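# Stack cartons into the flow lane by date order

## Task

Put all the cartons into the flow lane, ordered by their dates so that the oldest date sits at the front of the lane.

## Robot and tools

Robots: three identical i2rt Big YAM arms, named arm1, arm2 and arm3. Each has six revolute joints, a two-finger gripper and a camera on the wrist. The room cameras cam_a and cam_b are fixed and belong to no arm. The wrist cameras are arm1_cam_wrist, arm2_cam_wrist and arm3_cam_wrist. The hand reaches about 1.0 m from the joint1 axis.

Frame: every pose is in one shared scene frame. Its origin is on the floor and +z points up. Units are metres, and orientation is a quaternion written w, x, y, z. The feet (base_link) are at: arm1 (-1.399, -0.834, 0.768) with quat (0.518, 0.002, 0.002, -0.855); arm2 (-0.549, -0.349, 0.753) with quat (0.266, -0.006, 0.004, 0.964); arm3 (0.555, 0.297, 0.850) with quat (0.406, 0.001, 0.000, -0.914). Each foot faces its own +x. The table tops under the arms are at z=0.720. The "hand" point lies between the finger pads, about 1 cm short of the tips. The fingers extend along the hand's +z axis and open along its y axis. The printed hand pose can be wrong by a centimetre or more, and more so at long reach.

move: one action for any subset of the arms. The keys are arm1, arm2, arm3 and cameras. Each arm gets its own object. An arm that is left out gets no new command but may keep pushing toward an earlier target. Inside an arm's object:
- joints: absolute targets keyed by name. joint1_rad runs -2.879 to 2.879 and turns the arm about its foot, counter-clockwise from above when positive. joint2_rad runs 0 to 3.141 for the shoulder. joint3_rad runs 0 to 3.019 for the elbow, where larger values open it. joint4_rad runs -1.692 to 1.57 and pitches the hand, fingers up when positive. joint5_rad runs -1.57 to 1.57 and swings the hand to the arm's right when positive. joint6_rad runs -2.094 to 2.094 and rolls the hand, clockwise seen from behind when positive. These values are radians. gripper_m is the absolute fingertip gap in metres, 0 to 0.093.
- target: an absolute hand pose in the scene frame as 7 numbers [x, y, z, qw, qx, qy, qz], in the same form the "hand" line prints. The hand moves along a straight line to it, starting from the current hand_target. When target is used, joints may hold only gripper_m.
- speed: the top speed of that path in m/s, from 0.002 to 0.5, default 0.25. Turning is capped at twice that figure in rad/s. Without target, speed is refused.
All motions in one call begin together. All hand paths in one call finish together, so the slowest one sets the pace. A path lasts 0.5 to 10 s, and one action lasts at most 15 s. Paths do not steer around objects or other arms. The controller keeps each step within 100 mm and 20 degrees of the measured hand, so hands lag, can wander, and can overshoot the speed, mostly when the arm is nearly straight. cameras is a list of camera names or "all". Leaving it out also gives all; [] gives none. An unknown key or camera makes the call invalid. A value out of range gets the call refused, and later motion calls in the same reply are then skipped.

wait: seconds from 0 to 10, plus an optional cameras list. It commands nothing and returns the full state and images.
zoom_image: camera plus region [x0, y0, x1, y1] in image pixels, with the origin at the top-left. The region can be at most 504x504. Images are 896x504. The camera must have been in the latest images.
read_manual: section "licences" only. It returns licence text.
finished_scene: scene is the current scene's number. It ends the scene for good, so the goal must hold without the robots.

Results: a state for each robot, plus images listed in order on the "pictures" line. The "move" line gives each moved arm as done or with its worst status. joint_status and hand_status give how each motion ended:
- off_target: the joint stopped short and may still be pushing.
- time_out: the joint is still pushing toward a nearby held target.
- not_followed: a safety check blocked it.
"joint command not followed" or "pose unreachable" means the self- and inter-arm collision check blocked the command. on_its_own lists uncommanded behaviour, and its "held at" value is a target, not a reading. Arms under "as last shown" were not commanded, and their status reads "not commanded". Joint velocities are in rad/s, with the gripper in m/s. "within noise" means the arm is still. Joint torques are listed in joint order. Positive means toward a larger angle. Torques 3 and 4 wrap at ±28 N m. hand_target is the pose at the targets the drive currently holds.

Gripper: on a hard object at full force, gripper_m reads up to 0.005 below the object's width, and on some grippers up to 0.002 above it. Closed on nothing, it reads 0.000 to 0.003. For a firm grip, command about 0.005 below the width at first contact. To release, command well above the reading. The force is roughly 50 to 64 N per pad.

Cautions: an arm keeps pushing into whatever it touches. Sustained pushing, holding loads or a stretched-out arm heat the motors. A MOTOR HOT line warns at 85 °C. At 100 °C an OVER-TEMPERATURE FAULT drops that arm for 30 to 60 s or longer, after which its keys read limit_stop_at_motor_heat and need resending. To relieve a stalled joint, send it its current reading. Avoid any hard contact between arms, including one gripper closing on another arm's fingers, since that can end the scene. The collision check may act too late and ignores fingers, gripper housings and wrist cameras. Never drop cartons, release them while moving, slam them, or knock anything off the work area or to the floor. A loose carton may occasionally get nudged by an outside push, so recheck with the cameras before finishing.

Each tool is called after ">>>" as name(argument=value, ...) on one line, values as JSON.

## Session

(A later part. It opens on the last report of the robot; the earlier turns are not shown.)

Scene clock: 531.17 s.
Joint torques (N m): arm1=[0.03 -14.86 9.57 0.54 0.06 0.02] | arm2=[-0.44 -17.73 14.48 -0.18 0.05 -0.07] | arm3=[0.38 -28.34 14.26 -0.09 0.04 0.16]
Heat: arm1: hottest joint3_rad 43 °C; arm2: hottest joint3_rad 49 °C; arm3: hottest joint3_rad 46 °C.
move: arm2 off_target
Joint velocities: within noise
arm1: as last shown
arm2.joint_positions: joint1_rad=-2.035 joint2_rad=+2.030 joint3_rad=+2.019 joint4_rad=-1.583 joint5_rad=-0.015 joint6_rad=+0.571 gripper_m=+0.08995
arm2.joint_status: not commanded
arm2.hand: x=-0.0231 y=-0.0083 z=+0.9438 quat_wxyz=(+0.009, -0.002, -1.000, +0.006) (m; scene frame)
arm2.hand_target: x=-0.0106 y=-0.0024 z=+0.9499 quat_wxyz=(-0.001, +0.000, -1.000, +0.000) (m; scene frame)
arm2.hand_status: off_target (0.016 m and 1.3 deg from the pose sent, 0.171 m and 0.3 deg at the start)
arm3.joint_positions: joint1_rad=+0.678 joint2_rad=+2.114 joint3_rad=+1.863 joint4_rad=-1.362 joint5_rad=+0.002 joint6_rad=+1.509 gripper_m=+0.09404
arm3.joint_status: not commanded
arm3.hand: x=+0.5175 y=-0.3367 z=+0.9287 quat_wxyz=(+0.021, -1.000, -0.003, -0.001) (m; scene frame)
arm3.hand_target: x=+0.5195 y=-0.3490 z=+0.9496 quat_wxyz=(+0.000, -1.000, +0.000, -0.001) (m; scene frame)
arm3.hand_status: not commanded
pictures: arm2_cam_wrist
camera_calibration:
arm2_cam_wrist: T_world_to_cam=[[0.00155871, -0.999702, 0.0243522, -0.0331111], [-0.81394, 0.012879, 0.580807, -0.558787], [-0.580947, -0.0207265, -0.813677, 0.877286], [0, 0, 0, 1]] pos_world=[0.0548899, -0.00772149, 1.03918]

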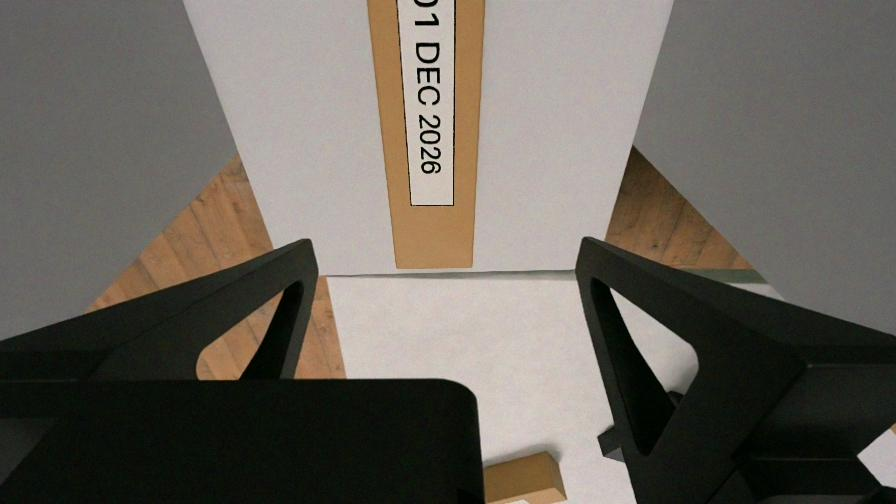

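>>> move(arm2={"joints": {"joint1_rad": 2.228, "joint2_rad": 1.861, "joint3_rad": 1.831, "joint4_rad": -1.541, "joint5_rad": 0, "joint6_rad": 0}}, arm3={"joints": {"joint1_rad": -0.14, "joint2_rad": 1.661, "joint3_rad": 1.2, "joint4_rad": -1.093, "joint5_rad": 0, "joint6_rad": 0.696, "gripper_m": 0.09}}, cameras=["arm2_cam_wrist", "arm3_cam_wrist"])

Scene clock: 546.60 s.
Joint torques (N m): arm1=[0.21 -14.8 9.55 0.53 0.06 0.02] | arm2=[-0.67 -18.14 8.77 -0.01 0.05 -0.1] | arm3=[-0.73 -17.67 10.25 0.66 -0.01 -0.04]
Heat: arm1: hottest joint3_rad 43 °C; arm2: hottest joint3_rad 49 °C; arm3: hottest joint3_rad 46 °C.
move: arm2 done; arm3 done
Joint velocities: within noise
arm1: as last shown
arm2.joint_positions: joint1_rad=+2.237 joint2_rad=+1.865 joint3_rad=+1.849 joint4_rad=-1.533 joint5_rad=-0.002 joint6_rad=+0.008 gripper_m=+0.09004
arm2.joint_status: all done
arm2.hand: x=-0.4774 y=-0.9258 z=+0.9818 quat_wxyz=(+0.016, +0.664, +0.747, -0.008) (m; scene frame)
arm2.hand_target: x=-0.4835 y=-0.9195 z=+0.9769 quat_wxyz=(+0.007, +0.664, +0.747, -0.001) (m; scene frame)
arm2.hand_status: not commanded
arm3.joint_positions: joint1_rad=-0.129 joint2_rad=+1.654 joint3_rad=+1.195 joint4_rad=-1.100 joint5_rad=+0.003 joint6_rad=+0.704 gripper_m=+0.09010
arm3.joint_status: all done
arm3.hand: x=+0.1993 y=-0.0050 z=+0.9365 quat_wxyz=(-0.003, -1.000, -0.002, +0.005) (m; scene frame)
arm3.hand_target: x=+0.1936 y=-0.0034 z=+0.9351 quat_wxyz=(-0.005, -1.000, +0.000, +0.005) (m; scene frame)
arm3.hand_status: not commanded
pictures: arm2_cam_wrist, arm3_cam_wrist
camera_calibration:
arm2_cam_wrist: T_world_to_cam=[[-0.99251, -0.122115, 0.00337086, -0.592063], [-0.101282, 0.837989, 0.536205, 0.20902], [-0.0683033, 0.531848, -0.844081, 1.41139], [0, 0, 0, 1]] pos_world=[-0.470057, -0.9981, 1.08124]
arm3_cam_wrist: T_world_to_cam=[[0.0122504, 0.999893, -0.00798698, 0.0109048], [0.808542, -0.0052059, 0.588415, -0.710304], [0.588311, -0.0136662, -0.80852, 0.762838], [0, 0, 0, 1]] pos_world=[0.125391, -0.0041763, 1.03481]

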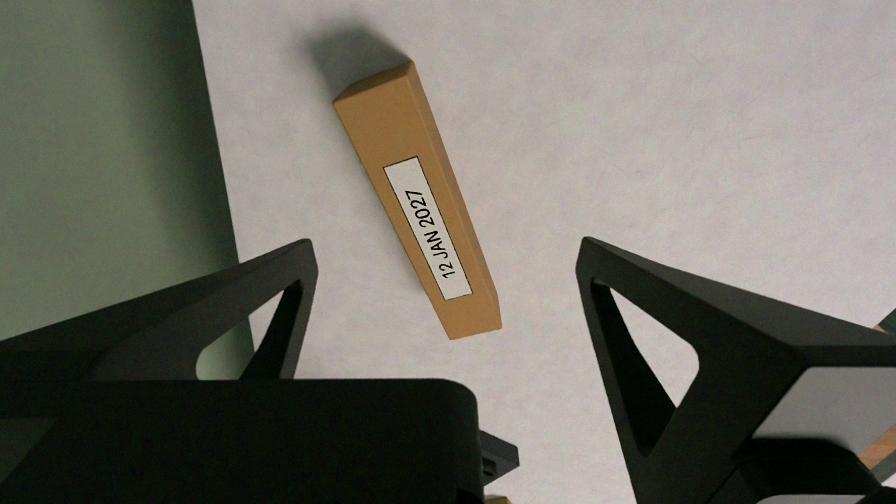

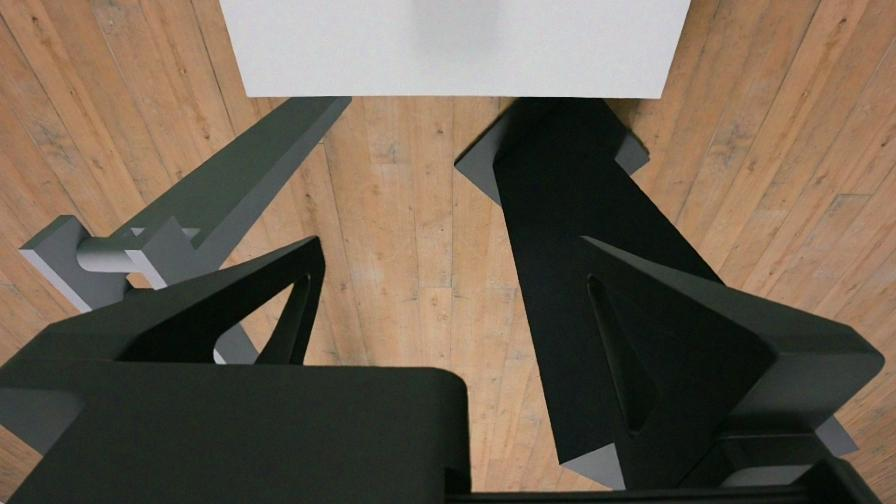

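>>> move(arm3={"target": [-0.02, 0.0, 0.93, 0, 1, 0, 0], "speed": 0.25}, cameras=["arm3_cam_wrist"])

>>> move(arm2={"joints": {"joint1_rad": -0.52, "joint2_rad": 1.265, "joint3_rad": 1.08, "joint4_rad": -1.335, "joint5_rad": 0, "joint6_rad": -0.009}}, cameras=["arm2_cam_wrist"])

Scene clock: 550.90 s.
Joint torques (N m): arm1=[0.15 -14.8 9.57 0.55 0.06 0.02] | arm2=[-0.67 -18.14 8.76 -0.01 0.05 -0.09] | arm3=[0.03 -24.12 14.98 0.03 0.01 -0.02]
Heat: arm1: hottest joint3_rad 43 °C; arm2: hottest joint3_rad 49 °C; arm3: hottest joint3_rad 46 °C.
move: arm3 off_target
Joint velocities: within noise
arm1, arm2: as last shown
arm2.hand_target: x=-0.4835 y=-0.9196 z=+0.9769 quat_wxyz=(+0.007, +0.664, +0.747, -0.001) (m; scene frame)
arm3.joint_positions: joint1_rad=-0.355 joint2_rad=+2.080 joint3_rad=+1.817 joint4_rad=-1.313 joint5_rad=+0.003 joint6_rad=+0.487 gripper_m=+0.09010
arm3.joint_status: not commanded
arm3.hand: x=-0.0074 y=+0.0048 z=+0.9322 quat_wxyz=(+0.002, -1.000, +0.003, -0.002) (m; scene frame)
arm3.hand_target: x=-0.0195 y=+0.0003 z=+0.9300 quat_wxyz=(+0.000, -1.000, +0.000, +0.001) (m; scene frame)
arm3.hand_status: off_target (0.014 m and 0.5 deg from the pose sent, 0.219 m and 0.6 deg at the start)
pictures: arm3_cam_wrist
camera_calibration:
arm3_cam_wrist: T_world_to_cam=[[0.0210592, 0.999776, 0.0021355, -0.00576616], [0.800296, -0.0181375, 0.59933, -0.550826], [0.599235, -0.0109124, -0.800499, 0.873702], [0, 0, 0, 1]] pos_world=[-0.0826066, 0.0053084, 1.02954]

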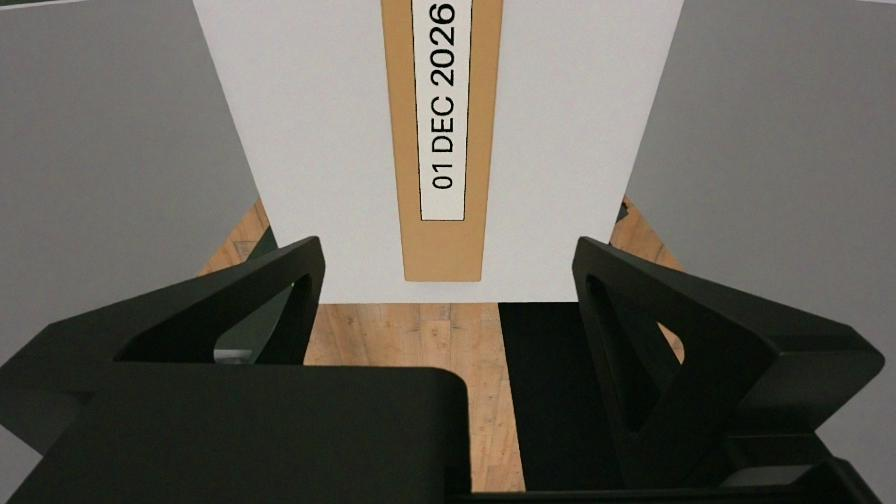

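Scene clock: 553.27 s.
Joint torques (N m): arm1=[0.15 -14.86 9.58 0.54 0.06 0.01] | arm2=[-0.62 -8.47 8.53 0.34 -0.06 -0.11] | arm3=[-0.09 -23.94 15.05 0.05 0.03 -0.03]
Heat: arm1: hottest joint3_rad 43 °C; arm2: hottest joint3_rad 49 °C; arm3: hottest joint3_rad 46 °C.
move: arm2 done
Joint velocities: within noise
arm1, arm3: as last shown
arm2.joint_positions: joint1_rad=-0.512 joint2_rad=+1.270 joint3_rad=+1.100 joint4_rad=-1.333 joint5_rad=+0.001 joint6_rad=+0.000 gripper_m=+0.09007
arm2.joint_status: all done
arm2.hand: x=-0.7324 y=-0.0275 z=+0.9499 quat_wxyz=(-0.014, +0.865, -0.502, -0.022) (m; scene frame)
arm2.hand_target: x=-0.7265 y=-0.0323 z=+0.9440 quat_wxyz=(-0.010, +0.865, -0.501, -0.015) (m; scene frame)
arm2.hand_status: not commanded
arm3.hand: x=-0.0073 y=+0.0048 z=+0.9322 quat_wxyz=(+0.002, -1.000, +0.003, -0.002) (m; scene frame)
pictures: arm2_cam_wrist
camera_calibration:
arm2_cam_wrist: T_world_to_cam=[[0.866133, 0.499549, 0.0162527, 0.630689], [0.418937, -0.743333, 0.521486, -0.201026], [0.272589, -0.444867, -0.853105, 1.12068], [0, 0, 0, 1]] pos_world=[-0.767529, 0.0340669, 1.05064]

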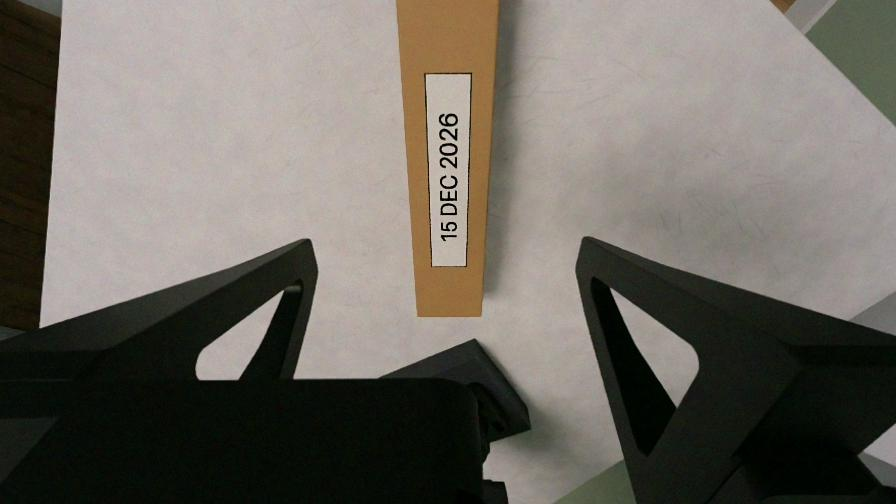

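>>> move(arm3={"target": [-0.028, -0.004, 0.80, 0, 1, 0, 0], "speed": 0.2}, cameras=["arm3_cam_wrist"])

Scene clock: 566.83 s.
Joint torques (N m): arm1=[0.15 -14.86 9.57 0.55 0.06 0.02] | arm2=[-0.62 -8.47 8.53 0.35 -0.06 -0.1] | arm3=[-0.15 -26.64 11.14 0.65 0.01 -0.02]
Heat: arm1: hottest joint3_rad 43 °C; arm2: hottest joint3_rad 49 °C; arm3: hottest joint3_rad 46 °C.
move: arm3 done
Joint velocities: within noise
arm1.joint_positions: joint1_rad=+1.008 joint2_rad=+1.503 joint3_rad=+1.495 joint4_rad=-1.404 joint5_rad=+0.004 joint6_rad=+0.005 gripper_m=+0.08996
arm1.joint_status: not commanded
arm1.hand: x=-1.1568 y=-1.2549 z=+1.0331 quat_wxyz=(-0.067, -0.500, -0.863, +0.038) (m; scene frame)
arm1.hand_target: x=-1.1589 y=-1.2584 z=+1.0365 quat_wxyz=(-0.072, -0.502, -0.861, +0.041) (m; scene frame)
arm1.hand_status: not commanded
arm2: as last shown
arm3.joint_positions: joint1_rad=-0.355 joint2_rad=+2.253 joint3_rad=+1.767 joint4_rad=-1.090 joint5_rad=+0.003 joint6_rad=+0.487 gripper_m=+0.09010
arm3.joint_status: not commanded
arm3.hand: x=-0.0218 y=-0.0029 z=+0.8065 quat_wxyz=(+0.002, -1.000, +0.002, -0.002) (m; scene frame)
arm3.hand_target: x=-0.0278 y=-0.0039 z=+0.8001 quat_wxyz=(+0.000, -1.000, +0.000, +0.000) (m; scene frame)
arm3.hand_status: done (0.009 m and 0.5 deg from the pose sent, 0.134 m and 0.5 deg at the start)
pictures: arm3_cam_wrist
camera_calibration:
arm3_cam_wrist: T_world_to_cam=[[0.0206991, 0.999784, 0.00211989, 0.00248246], [0.800303, -0.0178399, 0.59933, -0.464104], [0.599238, -0.010709, -0.800499, 0.781625], [0, 0, 0, 1]] pos_world=[-0.0970068, -0.00239106, 0.903837]

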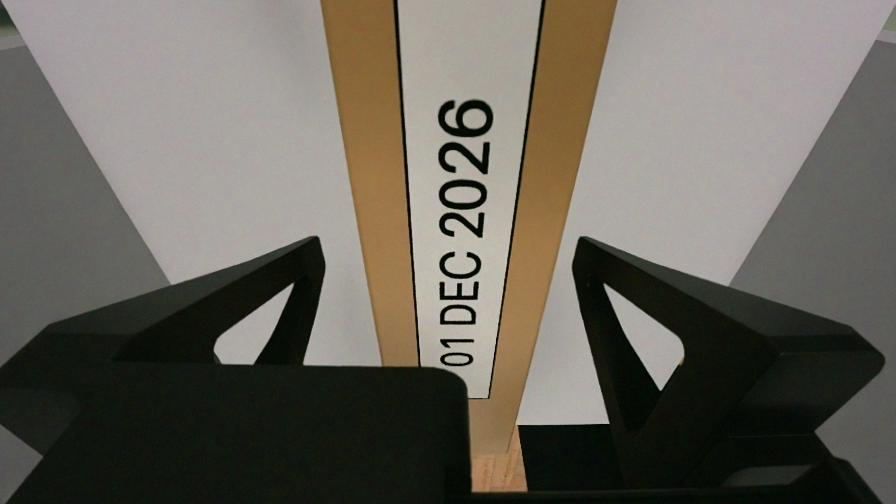

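>>> move(arm3={"target": [-0.042, 0.002, 0.793, 0, 1, 0, 0], "speed": 0.2}, cameras=["arm3_cam_wrist"])

Scene clock: 575.23 s.
Joint torques (N m): arm1=[0.09 -14.86 9.55 0.55 0.07 0.02] | arm2=[-0.5 -8.47 8.54 0.35 -0.06 -0.11] | arm3=[-0.85 -25.41 13.68 0.39 0 -0.03]
Heat: arm1: hottest joint3_rad 43 °C; arm2: hottest joint3_rad 48 °C; arm3: hottest joint3_rad 46 °C.
move: arm3 off_target
Joint velocities: within noise
arm1, arm2: as last shown
arm3.joint_positions: joint1_rad=-0.366 joint2_rad=+2.270 joint3_rad=+1.778 joint4_rad=-1.090 joint5_rad=+0.003 joint6_rad=+0.469 gripper_m=+0.09010
arm3.joint_status: not commanded
arm3.hand: x=-0.0266 y=+0.0030 z=+0.7991 quat_wxyz=(+0.004, -1.000, -0.001, -0.005) (m; scene frame)
arm3.hand_target: x=-0.0413 y=+0.0024 z=+0.7932 quat_wxyz=(+0.000, -1.000, +0.000, +0.000) (m; scene frame)
arm3.hand_status: off_target (0.017 m and 0.7 deg from the pose sent, 0.025 m and 0.5 deg at the start)
pictures: arm3_cam_wrist
camera_calibration:
arm3_cam_wrist: T_world_to_cam=[[0.0146047, 0.99988, 0.00508051, -0.00577367], [0.796823, -0.0147079, 0.604034, -0.459599], [0.604036, -0.00477344, -0.796942, 0.775972], [0, 0, 0, 1]] pos_world=[-0.102412, 0.00271731, 0.896047]

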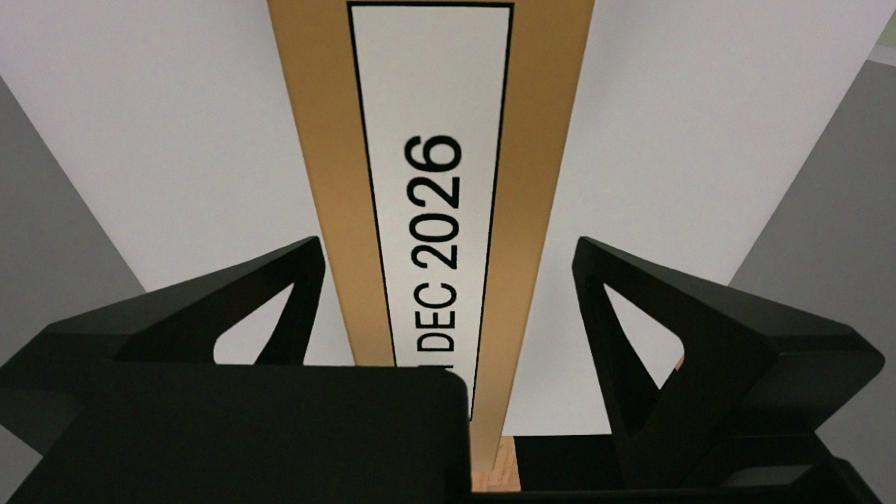

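>>> move(arm3={"joints": {"gripper_m": 0.05}}, cameras=["arm3_cam_wrist"])

>>> move(arm3={"target": [-0.03, 0.0, 0.96, 0, 1, 0, 0], "speed": 0.25}, cameras=["arm3_cam_wrist"])

Scene clock: 586.37 s.
Joint torques (N m): arm1=[0.09 -14.8 9.55 0.55 0.07 0.01] | arm2=[-0.62 -8.47 8.53 0.35 -0.06 -0.11] | arm3=[-0.62 -25.41 13.61 0.39 0.08 -0.02]
Heat: arm1: hottest joint3_rad 43 °C; arm2: hottest joint3_rad 48 °C; arm3: hottest joint3_rad 46 °C.
move: arm3 off_target
Joint velocities: within noise
arm1, arm2: as last shown
arm3.joint_positions: joint1_rad=-0.366 joint2_rad=+2.270 joint3_rad=+1.780 joint4_rad=-1.090 joint5_rad=+0.001 joint6_rad=+0.468 gripper_m=+0.05845
arm3.joint_status: gripper_m off_target (ended at +0.05849, target +0.05000)
arm3.hand: x=-0.0269 y=+0.0025 z=+0.7995 quat_wxyz=(+0.003, -1.000, -0.001, -0.005) (m; scene frame)
arm3.hand_target: x=-0.0413 y=+0.0024 z=+0.7932 quat_wxyz=(+0.000, -1.000, +0.000, +0.000) (m; scene frame)
arm3.hand_status: not commanded
pictures: arm3_cam_wrist
camera_calibration:
arm3_cam_wrist: T_world_to_cam=[[0.0137711, 0.999901, 0.00284293, -0.00355293], [0.796962, -0.0126931, 0.603896, -0.459472], [0.603873, -0.00605059, -0.797058, 0.776559], [0, 0, 0, 1]] pos_world=[-0.102712, 0.0024191, 0.896446]

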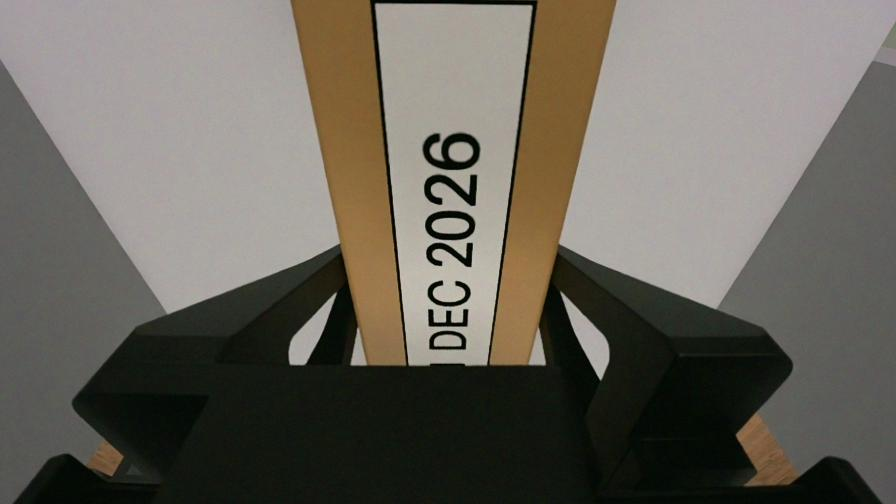

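Scene clock: 588.00 s.
Joint torques (N m): arm1=[0.09 -14.8 9.57 0.55 0.06 0.02] | arm2=[-0.56 -8.47 8.53 0.34 -0.06 -0.11] | arm3=[0.15 -27.99 15.82 -0.03 0.06 0.11]
Heat: arm1: hottest joint3_rad 43 °C; arm2: hottest joint3_rad 48 °C; arm3: hottest joint3_rad 47 °C.
move: arm3 off_target
Joint velocities: within noise
arm1, arm2: as last shown
arm3.joint_positions: joint1_rad=-0.366 joint2_rad=+2.118 joint3_rad=+1.900 joint4_rad=-1.397 joint5_rad=+0.001 joint6_rad=+0.468 gripper_m=+0.05845
arm3.joint_status: not commanded
arm3.hand: x=-0.0153 y=+0.0086 z=+0.9393 quat_wxyz=(+0.011, -1.000, -0.001, -0.021) (m; scene frame)
arm3.hand_target: x=-0.0289 y=+0.0006 z=+0.9601 quat_wxyz=(+0.000, -1.000, +0.000, +0.000) (m; scene frame)
arm3.hand_status: off_target (0.027 m and 2.7 deg from the pose sent, 0.161 m and 0.7 deg at the start; pose on its path clipped on 7 of 49 steps)
pictures: arm3_cam_wrist
camera_calibration:
arm3_cam_wrist: T_world_to_cam=[[0.0130859, 0.999727, 0.0193544, -0.0256916], [0.778006, -0.0223389, 0.62786, -0.575779], [0.628121, 0.00684175, -0.778086, 0.863395], [0, 0, 0, 1]] pos_world=[-0.0940211, 0.00691521, 1.0338]

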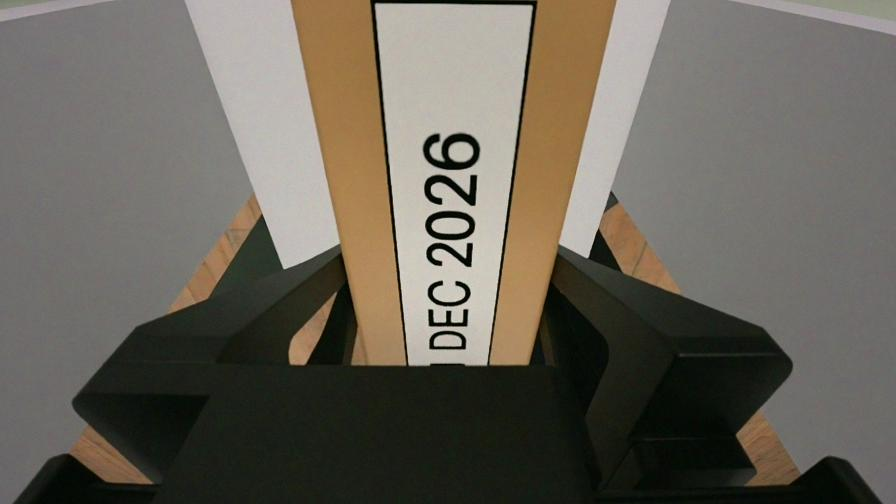

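>>> move(arm3={"target": [0.2, 0.0, 0.97, 0, 1, 0, 0], "speed": 0.25}, arm2={"target": [-0.713, -0.05, 0.757, 0, 0.869, -0.495, 0], "speed": 0.2}, cameras=["arm2_cam_wrist"])

>>> move(arm3={"joints": {"joint1_rad": 0.681, "joint2_rad": 2.105, "joint3_rad": 1.93, "joint4_rad": -1.370, "joint5_rad": 0, "joint6_rad": 1.517}}, cameras=["arm3_cam_wrist", "arm2_cam_wrist"])

Scene clock: 594.73 s.
Joint torques (N m): arm1=[0.15 -14.92 9.57 0.55 0.06 0.02] | arm2=[-0.85 -7.41 6.99 0.83 -0.11 -0.12] | arm3=[0.56 -20.66 10.28 0.59 0.2 0.17]
Heat: arm1: hottest joint3_rad 43 °C; arm2: hottest joint3_rad 48 °C; arm3: hottest joint3_rad 48 °C.
move: arm2 done; arm3 off_target
Joint velocities: within noise
arm1: as last shown
arm2.joint_positions: joint1_rad=-0.517 joint2_rad=+1.470 joint3_rad=+0.748 joint4_rad=-0.822 joint5_rad=-0.001 joint6_rad=-0.021 gripper_m=+0.09007
arm2.joint_status: not commanded
arm2.hand: x=-0.7180 y=-0.0490 z=+0.7639 quat_wxyz=(-0.004, +0.869, -0.495, -0.005) (m; scene frame)
arm2.hand_target: x=-0.7130 y=-0.0501 z=+0.7573 quat_wxyz=(+0.000, +0.869, -0.495, +0.000) (m; scene frame)
arm2.hand_status: done (0.009 m and 0.7 deg from the pose sent, 0.195 m and 3.2 deg at the start)
arm3.joint_positions: joint1_rad=-0.142 joint2_rad=+1.641 joint3_rad=+1.239 joint4_rad=-1.204 joint5_rad=-0.002 joint6_rad=+0.691 gripper_m=+0.05845
arm3.joint_status: not commanded
arm3.hand: x=+0.2013 y=+0.0040 z=+0.9576 quat_wxyz=(+0.011, -1.000, -0.002, -0.015) (m; scene frame)
arm3.hand_target: x=+0.2000 y=+0.0001 z=+0.9699 quat_wxyz=(+0.000, -1.000, +0.000, +0.000) (m; scene frame)
arm3.hand_status: off_target (0.013 m and 2.1 deg from the pose sent, 0.218 m and 2.6 deg at the start)
pictures: arm2_cam_wrist
camera_calibration:
arm2_cam_wrist: T_world_to_cam=[[0.857319, 0.51457, 0.014872, 0.627411], [0.420914, -0.717327, 0.555223, -0.149058], [0.296369, -0.469743, -0.831569, 0.948005], [0, 0, 0, 1]] pos_world=[-0.756111, 0.0155485, 0.861761]

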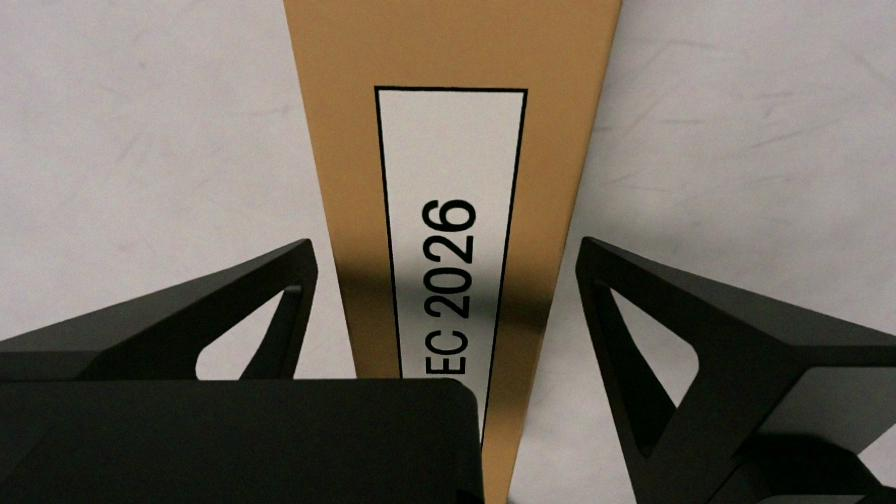

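Scene clock: 596.80 s.
Joint torques (N m): arm1=[0.09 -14.86 9.55 0.55 0.06 0.02] | arm2=[-0.91 -7.47 6.99 0.77 -0.11 -0.11] | arm3=[0.5 -29.27 14.99 -0.16 0.15 0.14]
Heat: arm1: hottest joint3_rad 43 °C; arm2: hottest joint3_rad 48 °C; arm3: hottest joint3_rad 48 °C.
move: arm3 done
Joint velocities: within noise
arm1: as last shown
arm2.joint_positions: joint1_rad=-0.517 joint2_rad=+1.470 joint3_rad=+0.748 joint4_rad=-0.821 joint5_rad=-0.001 joint6_rad=-0.022 gripper_m=+0.09007
arm2.joint_status: not commanded
arm2.hand: x=-0.7180 y=-0.0489 z=+0.7639 quat_wxyz=(-0.004, +0.869, -0.494, -0.005) (m; scene frame)
arm2.hand_target: x=-0.7131 y=-0.0501 z=+0.7573 quat_wxyz=(+0.000, +0.869, -0.495, +0.000) (m; scene frame)
arm2.hand_status: not commanded
arm3.joint_positions: joint1_rad=+0.676 joint2_rad=+2.121 joint3_rad=+1.880 joint4_rad=-1.361 joint5_rad=-0.001 joint6_rad=+1.509 gripper_m=+0.05846
arm3.joint_status: all done
arm3.hand: x=+0.5167 y=-0.3425 z=+0.9308 quat_wxyz=(+0.016, -1.000, -0.002, -0.002) (m; scene frame)
arm3.hand_target: x=+0.5188 y=-0.3572 z=+0.9594 quat_wxyz=(-0.013, -1.000, +0.000, +0.000) (m; scene frame)
arm3.hand_status: not commanded
pictures: arm2_cam_wrist, arm3_cam_wrist
camera_calibration:
arm2_cam_wrist: T_world_to_cam=[[0.857174, 0.51481, 0.0149237, 0.627253], [0.421208, -0.71741, 0.554894, -0.148551], [0.296371, -0.469355, -0.831787, 0.948189], [0, 0, 0, 1]] pos_world=[-0.756111, 0.015549, 0.861761]
arm3_cam_wrist: T_world_to_cam=[[0.0122192, 0.999516, 0.0286238, 0.310293], [0.800418, -0.0269345, 0.598837, -0.978371], [0.599318, 0.0155936, -0.800359, 0.563684], [0, 0, 0, 1]] pos_world=[0.441488, -0.345285, 1.02815]

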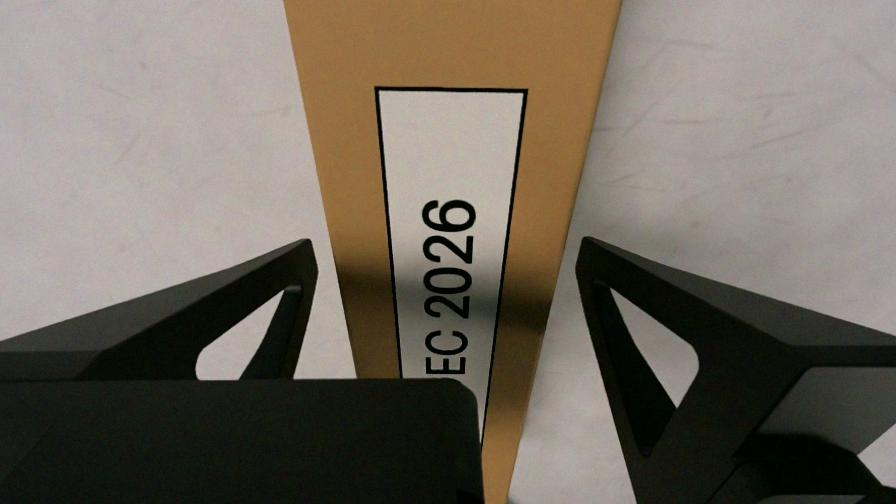

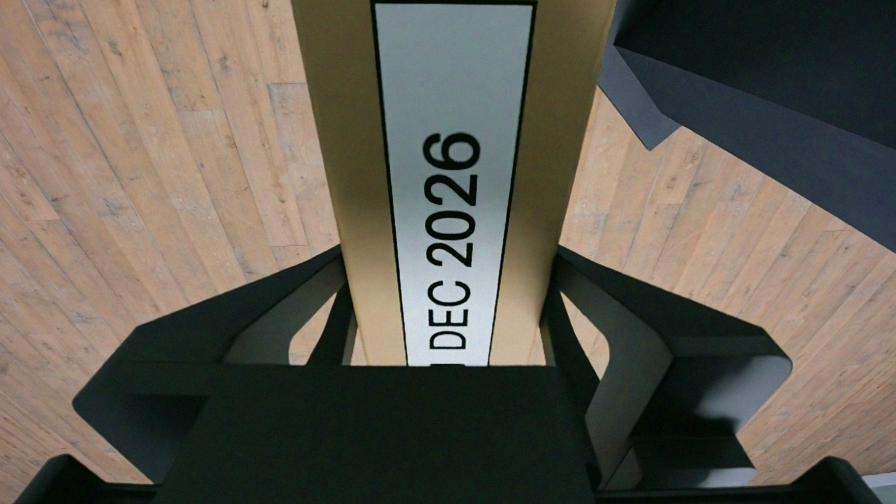

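>>> move(arm2={"joints": {"gripper_m": 0.05}}, cameras=["cam_b", "cam_a"])

>>> zoom_image(camera="cam_b", region=[440, 120, 760, 300])

Scene clock: 604.03 s.
Joint torques (N m): arm1=[0.09 -14.86 9.55 0.55 0.06 0.02] | arm2=[-0.79 -7.41 7.01 0.79 -0.11 -0.12] | arm3=[0.38 -29.22 14.98 -0.12 0.15 0.15]
Heat: arm1: hottest joint3_rad 43 °C; arm2: hottest joint3_rad 48 °C; arm3: hottest joint3_rad 48 °C.
move: arm2 off_target
Joint velocities: within noise
arm1, arm3: as last shown
arm2.joint_positions: joint1_rad=-0.517 joint2_rad=+1.470 joint3_rad=+0.748 joint4_rad=-0.821 joint5_rad=-0.001 joint6_rad=-0.022 gripper_m=+0.06058
arm2.joint_status: gripper_m off_target (ended at +0.06061, target +0.05000)
arm2.hand: x=-0.7180 y=-0.0489 z=+0.7639 quat_wxyz=(-0.004, +0.869, -0.494, -0.005) (m; scene frame)
arm2.hand_target: x=-0.7131 y=-0.0501 z=+0.7573 quat_wxyz=(+0.000, +0.869, -0.495, +0.000) (m; scene frame)
arm2.hand_status: not commanded
pictures: cam_a, cam_b

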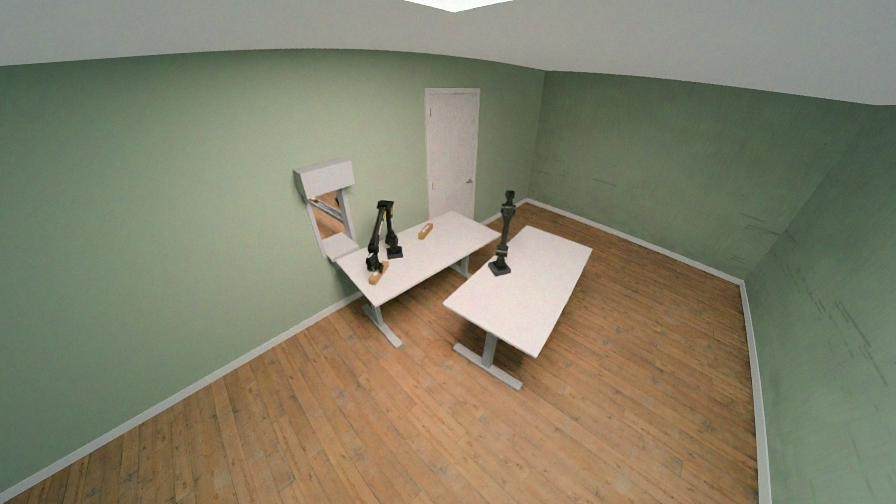

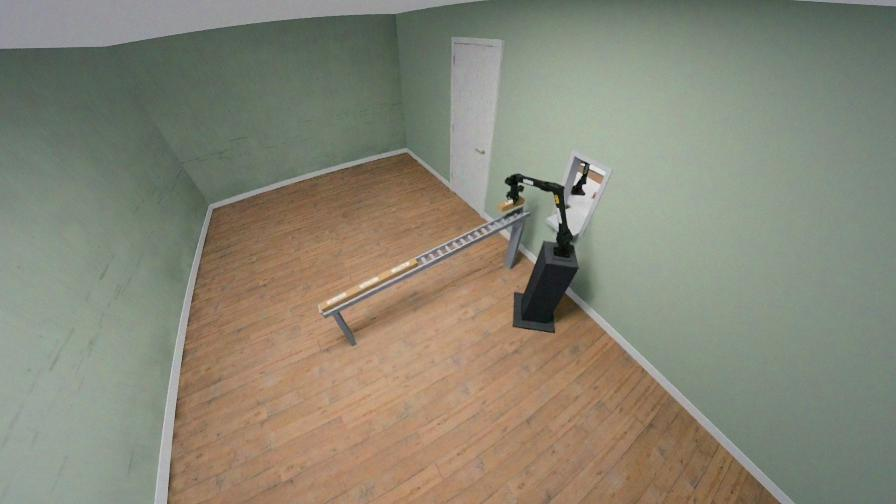

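Scaled by 1.575 from the camera's 896x504 image, which has a finer 1280x720 frame.

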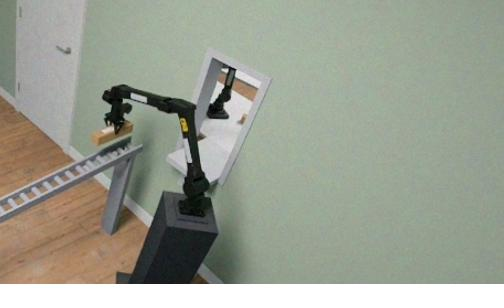

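>>> zoom_image(camera="cam_b", region=[460, 160, 560, 240])

>>> move(arm2={"target": [-0.713, -0.05, 0.96, 0, 0.869, -0.495, 0], "speed": 0.25}, arm3={"target": [0.52, -0.345, 0.88, 0, 1, 0, 0], "speed": 0.15}, cameras=["arm3_cam_wrist", "cam_b"])

>>> zoom_image(camera="cam_b", region=[460, 160, 560, 240])

Scaled by 5.040 from the camera's 896x504 image, which has a finer 1280x720 frame.

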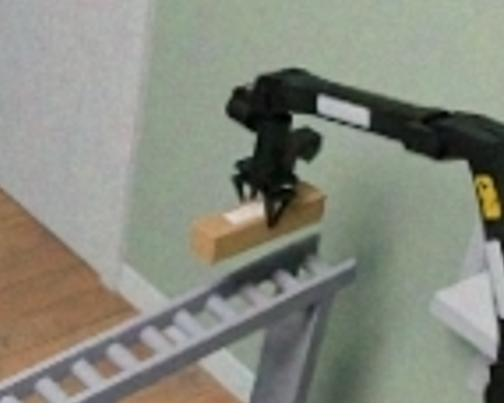

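Scene clock: 608.27 s.
Joint torques (N m): arm1=[0.21 -14.86 9.57 0.57 0.06 0.02] | arm2=[-0.91 -7 15.16 -0.34 -0.07 -0.12] | arm3=[0.62 -26.93 10.76 0.53 0.23 0.15]
Heat: arm1: hottest joint3_rad 43 °C; arm2: hottest joint3_rad 48 °C; arm3: hottest joint3_rad 48 °C.
move: arm2 off_target; arm3 done
Joint velocities: within noise
arm1: as last shown
arm2.joint_positions: joint1_rad=-0.518 joint2_rad=+1.216 joint3_rad=+1.013 joint4_rad=-1.409 joint5_rad=-0.001 joint6_rad=-0.023 gripper_m=+0.06058
arm2.joint_status: not commanded
arm2.hand: x=-0.7062 y=-0.0699 z=+0.9348 quat_wxyz=(+0.014, +0.869, -0.494, +0.025) (m; scene frame)
arm2.hand_target: x=-0.7123 y=-0.0513 z=+0.9598 quat_wxyz=(-0.001, +0.869, -0.495, +0.000) (m; scene frame)
arm2.hand_status: off_target (0.033 m and 3.2 deg from the pose sent, 0.196 m and 0.7 deg at the start)
arm3.joint_positions: joint1_rad=+0.676 joint2_rad=+2.142 joint3_rad=+1.782 joint4_rad=-1.219 joint5_rad=-0.001 joint6_rad=+1.510 gripper_m=+0.05846
arm3.joint_status: not commanded
arm3.hand: x=+0.5169 y=-0.3407 z=+0.8821 quat_wxyz=(+0.004, -1.000, -0.001, -0.002) (m; scene frame)
arm3.hand_target: x=+0.5200 y=-0.3449 z=+0.8801 quat_wxyz=(+0.000, -1.000, +0.000, +0.000) (m; scene frame)
arm3.hand_status: done (0.006 m and 0.5 deg from the pose sent, 0.051 m and 1.8 deg at the start)
pictures: arm3_cam_wrist, cam_b
camera_calibration:
arm3_cam_wrist: T_world_to_cam=[[0.0134271, 0.999895, 0.00544988, 0.329775], [0.801227, -0.0140197, 0.598197, -0.944711], [0.59821, -0.00366545, -0.801331, 0.5194], [0, 0, 0, 1]] pos_world=[0.441789, -0.341081, 0.979537]

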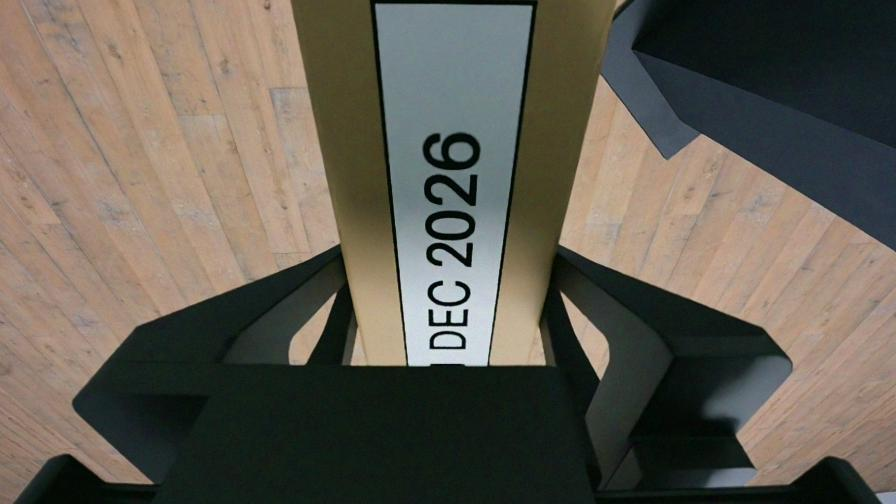

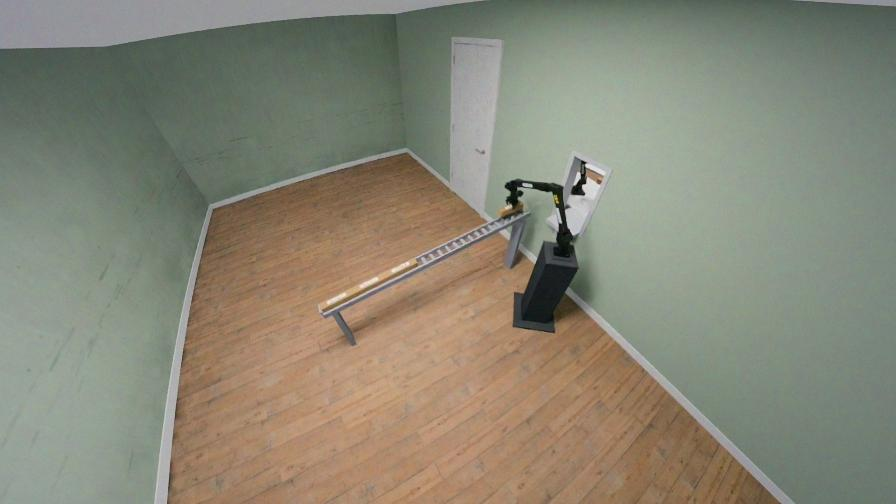

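Scaled by 5.040 from the camera's 896x504 image, which has a finer 1280x720 frame.

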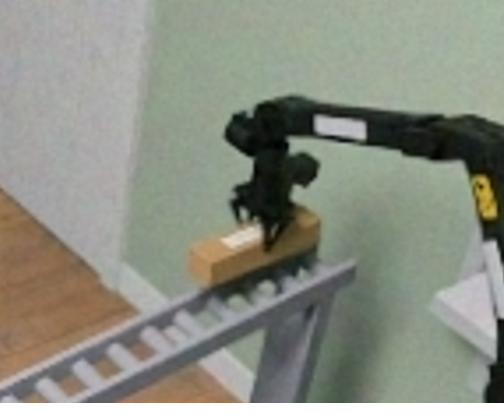

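>>> move(arm2={"joints": {"joint1_rad": -1.963, "joint2_rad": 1.885, "joint3_rad": 1.855, "joint4_rad": -1.501, "joint5_rad": 0, "joint6_rad": 0.64}}, arm3={"target": [0.523, -0.335, 0.858, 0, 1, 0, 0], "speed": 0.1}, cameras=["arm3_cam_wrist", "cam_b"])

>>> zoom_image(camera="cam_b", region=[470, 170, 550, 235])

Scene clock: 617.87 s.
Joint torques (N m): arm1=[0.21 -14.92 9.58 0.55 0.06 0.01] | arm2=[0.26 -19.9 15.08 -0.23 -0.04 0.08] | arm3=[1.03 -26.58 10.3 0.57 0.22 0.14]
Heat: arm1: hottest joint3_rad 43 °C; arm2: hottest joint3_rad 51 °C; arm3: hottest joint3_rad 47 °C.
move: arm2 done; arm3 done
Joint velocities: within noise
arm1.joint_positions: joint1_rad=+1.008 joint2_rad=+1.503 joint3_rad=+1.495 joint4_rad=-1.404 joint5_rad=+0.004 joint6_rad=+0.005 gripper_m=+0.08996
arm1.joint_status: not commanded
arm1.hand: x=-1.1568 y=-1.2549 z=+1.0331 quat_wxyz=(-0.067, -0.500, -0.863, +0.038) (m; scene frame)
arm1.hand_target: x=-1.1589 y=-1.2584 z=+1.0365 quat_wxyz=(-0.072, -0.502, -0.861, +0.041) (m; scene frame)
arm1.hand_status: not commanded
arm2.joint_positions: joint1_rad=-1.970 joint2_rad=+1.904 joint3_rad=+1.790 joint4_rad=-1.491 joint5_rad=+0.002 joint6_rad=+0.631 gripper_m=+0.06056
arm2.joint_status: all done
arm2.hand: x=-0.0813 y=-0.0045 z=+0.9303 quat_wxyz=(+0.009, +0.001, -1.000, +0.017) (m; scene frame)
arm2.hand_target: x=-0.0727 y=+0.0079 z=+0.9661 quat_wxyz=(-0.021, +0.000, -1.000, -0.006) (m; scene frame)
arm2.hand_status: not commanded
arm3.joint_positions: joint1_rad=+0.676 joint2_rad=+2.142 joint3_rad=+1.717 joint4_rad=-1.155 joint5_rad=-0.001 joint6_rad=+1.514 gripper_m=+0.05846
arm3.joint_status: not commanded
arm3.hand: x=+0.5175 y=-0.3309 z=+0.8591 quat_wxyz=(+0.005, -1.000, +0.001, -0.002) (m; scene frame)
arm3.hand_target: x=+0.5230 y=-0.3349 z=+0.8581 quat_wxyz=(+0.000, -1.000, +0.000, +0.000) (m; scene frame)
arm3.hand_status: done (0.007 m and 0.6 deg from the pose sent, 0.025 m and 0.5 deg at the start)
pictures: arm3_cam_wrist, cam_b
camera_calibration:
arm3_cam_wrist: T_world_to_cam=[[0.0171823, 0.999831, 0.00658006, 0.317134], [0.801131, -0.0177046, 0.598227, -0.932582], [0.598242, -0.00500738, -0.8013, 0.500099], [0, 0, 0, 1]] pos_world=[0.442491, -0.331087, 0.956537]

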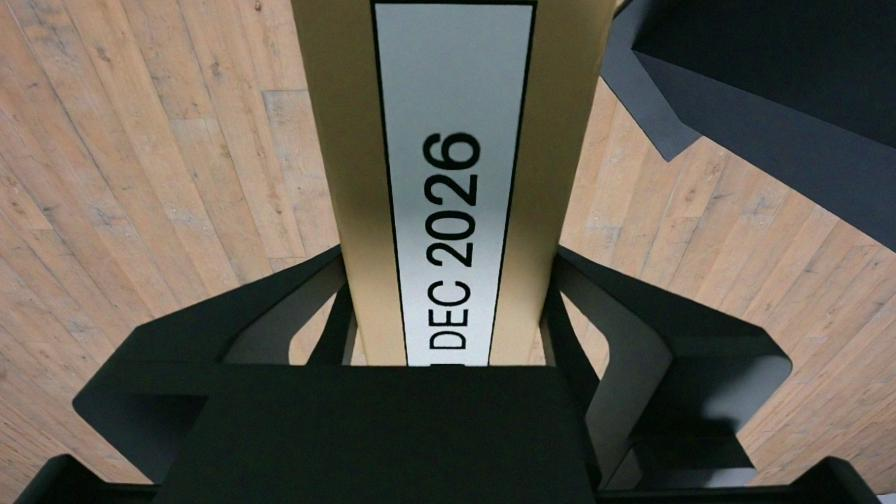

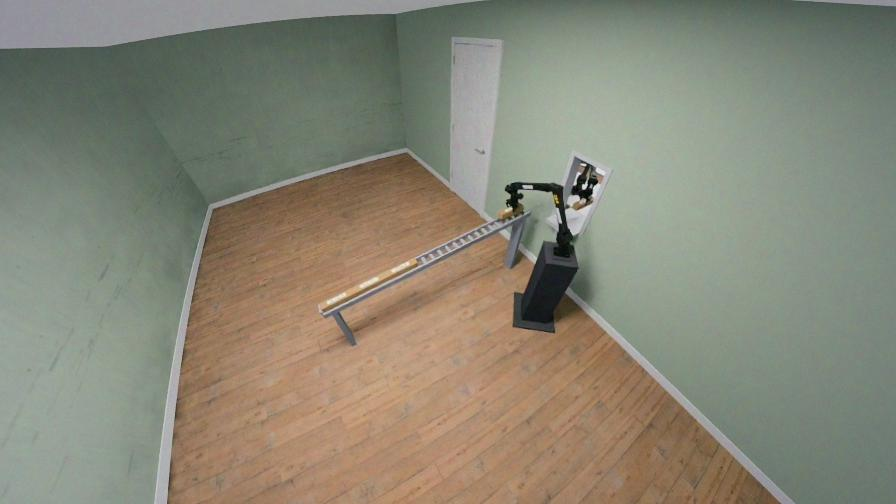

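Scaled by 6.300 from the camera's 896x504 image, which has a finer 1280x720 frame.

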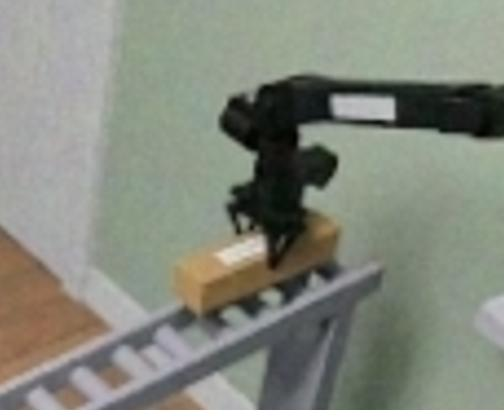

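>>> move(arm3={"target": [0.523, -0.335, 0.835, 0, 0.99939, 0, -0.0349], "speed": 0.08}, cameras=["cam_b"])

>>> zoom_image(camera="cam_b", region=[480, 185, 540, 230])

Scene clock: 637.60 s.
Joint torques (N m): arm1=[0.15 -14.8 9.55 0.54 0.06 0.02] | arm2=[0.26 -19.9 15.05 -0.23 -0.04 0.08] | arm3=[0.67 -26.46 10.17 0.59 0.29 0.15]
Heat: arm1: hottest joint3_rad 43 °C; arm2: hottest joint3_rad 53 °C; arm3: hottest joint2_rad 45 °C.
move: arm3 done
Joint velocities: within noise
arm1, arm2: as last shown
arm3.joint_positions: joint1_rad=+0.696 joint2_rad=+2.164 joint3_rad=+1.695 joint4_rad=-1.105 joint5_rad=+0.068 joint6_rad=+1.532 gripper_m=+0.05846
arm3.joint_status: not commanded
arm3.hand: x=+0.5184 y=-0.3312 z=+0.8382 quat_wxyz=(+0.003, -0.999, +0.000, +0.033) (m; scene frame)
arm3.hand_target: x=+0.5231 y=-0.3349 z=+0.8351 quat_wxyz=(+0.000, -0.999, +0.000, +0.035) (m; scene frame)
arm3.hand_status: done (0.007 m and 0.4 deg from the pose sent, 0.025 m and 4.2 deg at the start)
pictures: cam_b

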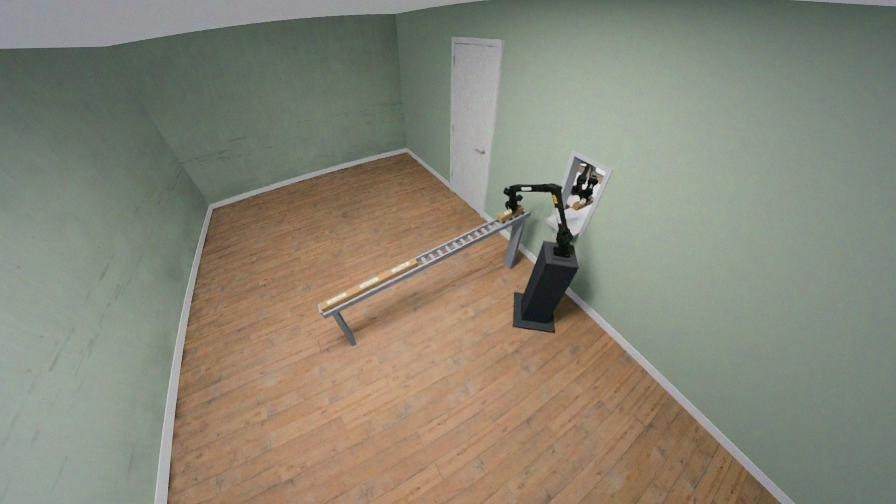

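Scaled by 8.400 from the camera's 896x504 image, which has a finer 1280x720 frame.

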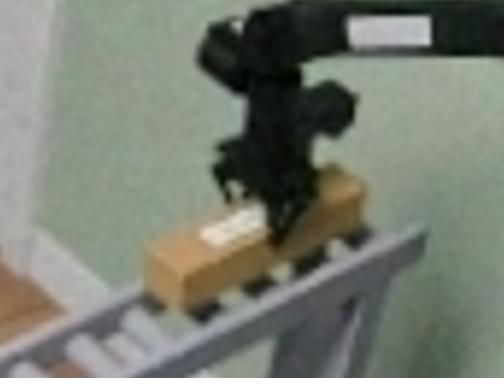

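>>> move(arm3={"target": [0.523, -0.335, 0.815, 0, 0.99939, 0, -0.0349], "speed": 0.08}, cameras=["cam_b"])

>>> zoom_image(camera="cam_b", region=[480, 185, 540, 230])

Scene clock: 645.47 s.
Joint torques (N m): arm1=[0.15 -14.8 9.55 0.55 0.06 0.02] | arm2=[0.26 -19.9 15.08 -0.25 -0.04 0.08] | arm3=[0.79 -26.58 9.94 0.59 0.29 0.15]
Heat: arm1: hottest joint3_rad 43 °C; arm2: hottest joint3_rad 54 °C; arm3: hottest joint3_rad 45 °C.
move: arm3 done
Joint velocities: within noise
arm1, arm2: as last shown
arm3.joint_positions: joint1_rad=+0.696 joint2_rad=+2.191 joint3_rad=+1.682 joint4_rad=-1.067 joint5_rad=+0.068 joint6_rad=+1.533 gripper_m=+0.05846
arm3.joint_status: not commanded
arm3.hand: x=+0.5185 y=-0.3310 z=+0.8176 quat_wxyz=(+0.004, -0.999, +0.000, +0.033) (m; scene frame)
arm3.hand_target: x=+0.5231 y=-0.3348 z=+0.8149 quat_wxyz=(+0.000, -0.999, +0.000, +0.035) (m; scene frame)
arm3.hand_status: done (0.007 m and 0.5 deg from the pose sent, 0.024 m and 0.4 deg at the start)
pictures: cam_b

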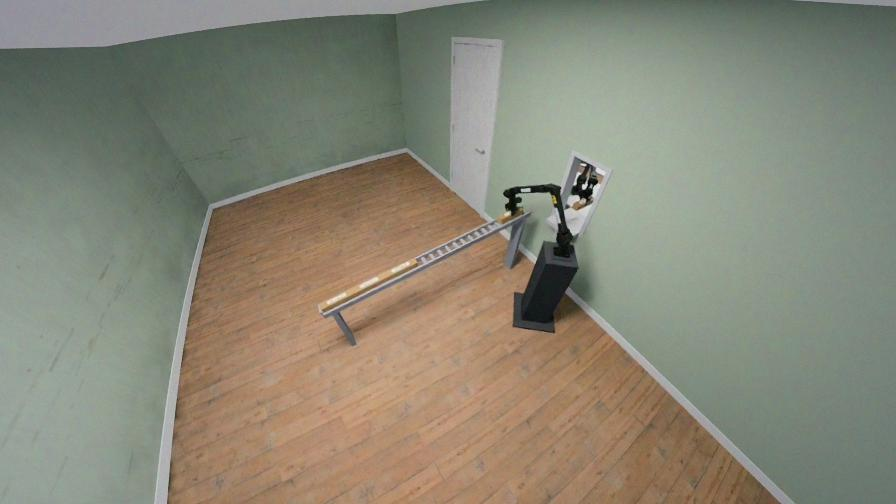

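Scaled by 8.400 from the camera's 896x504 image, which has a finer 1280x720 frame.

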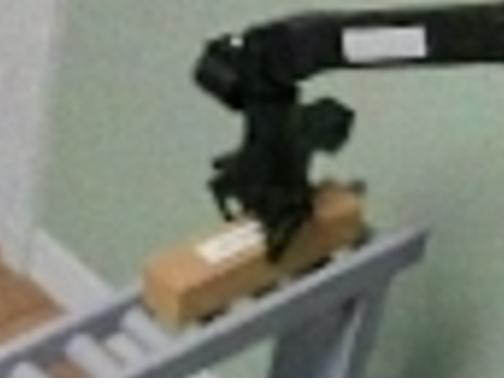

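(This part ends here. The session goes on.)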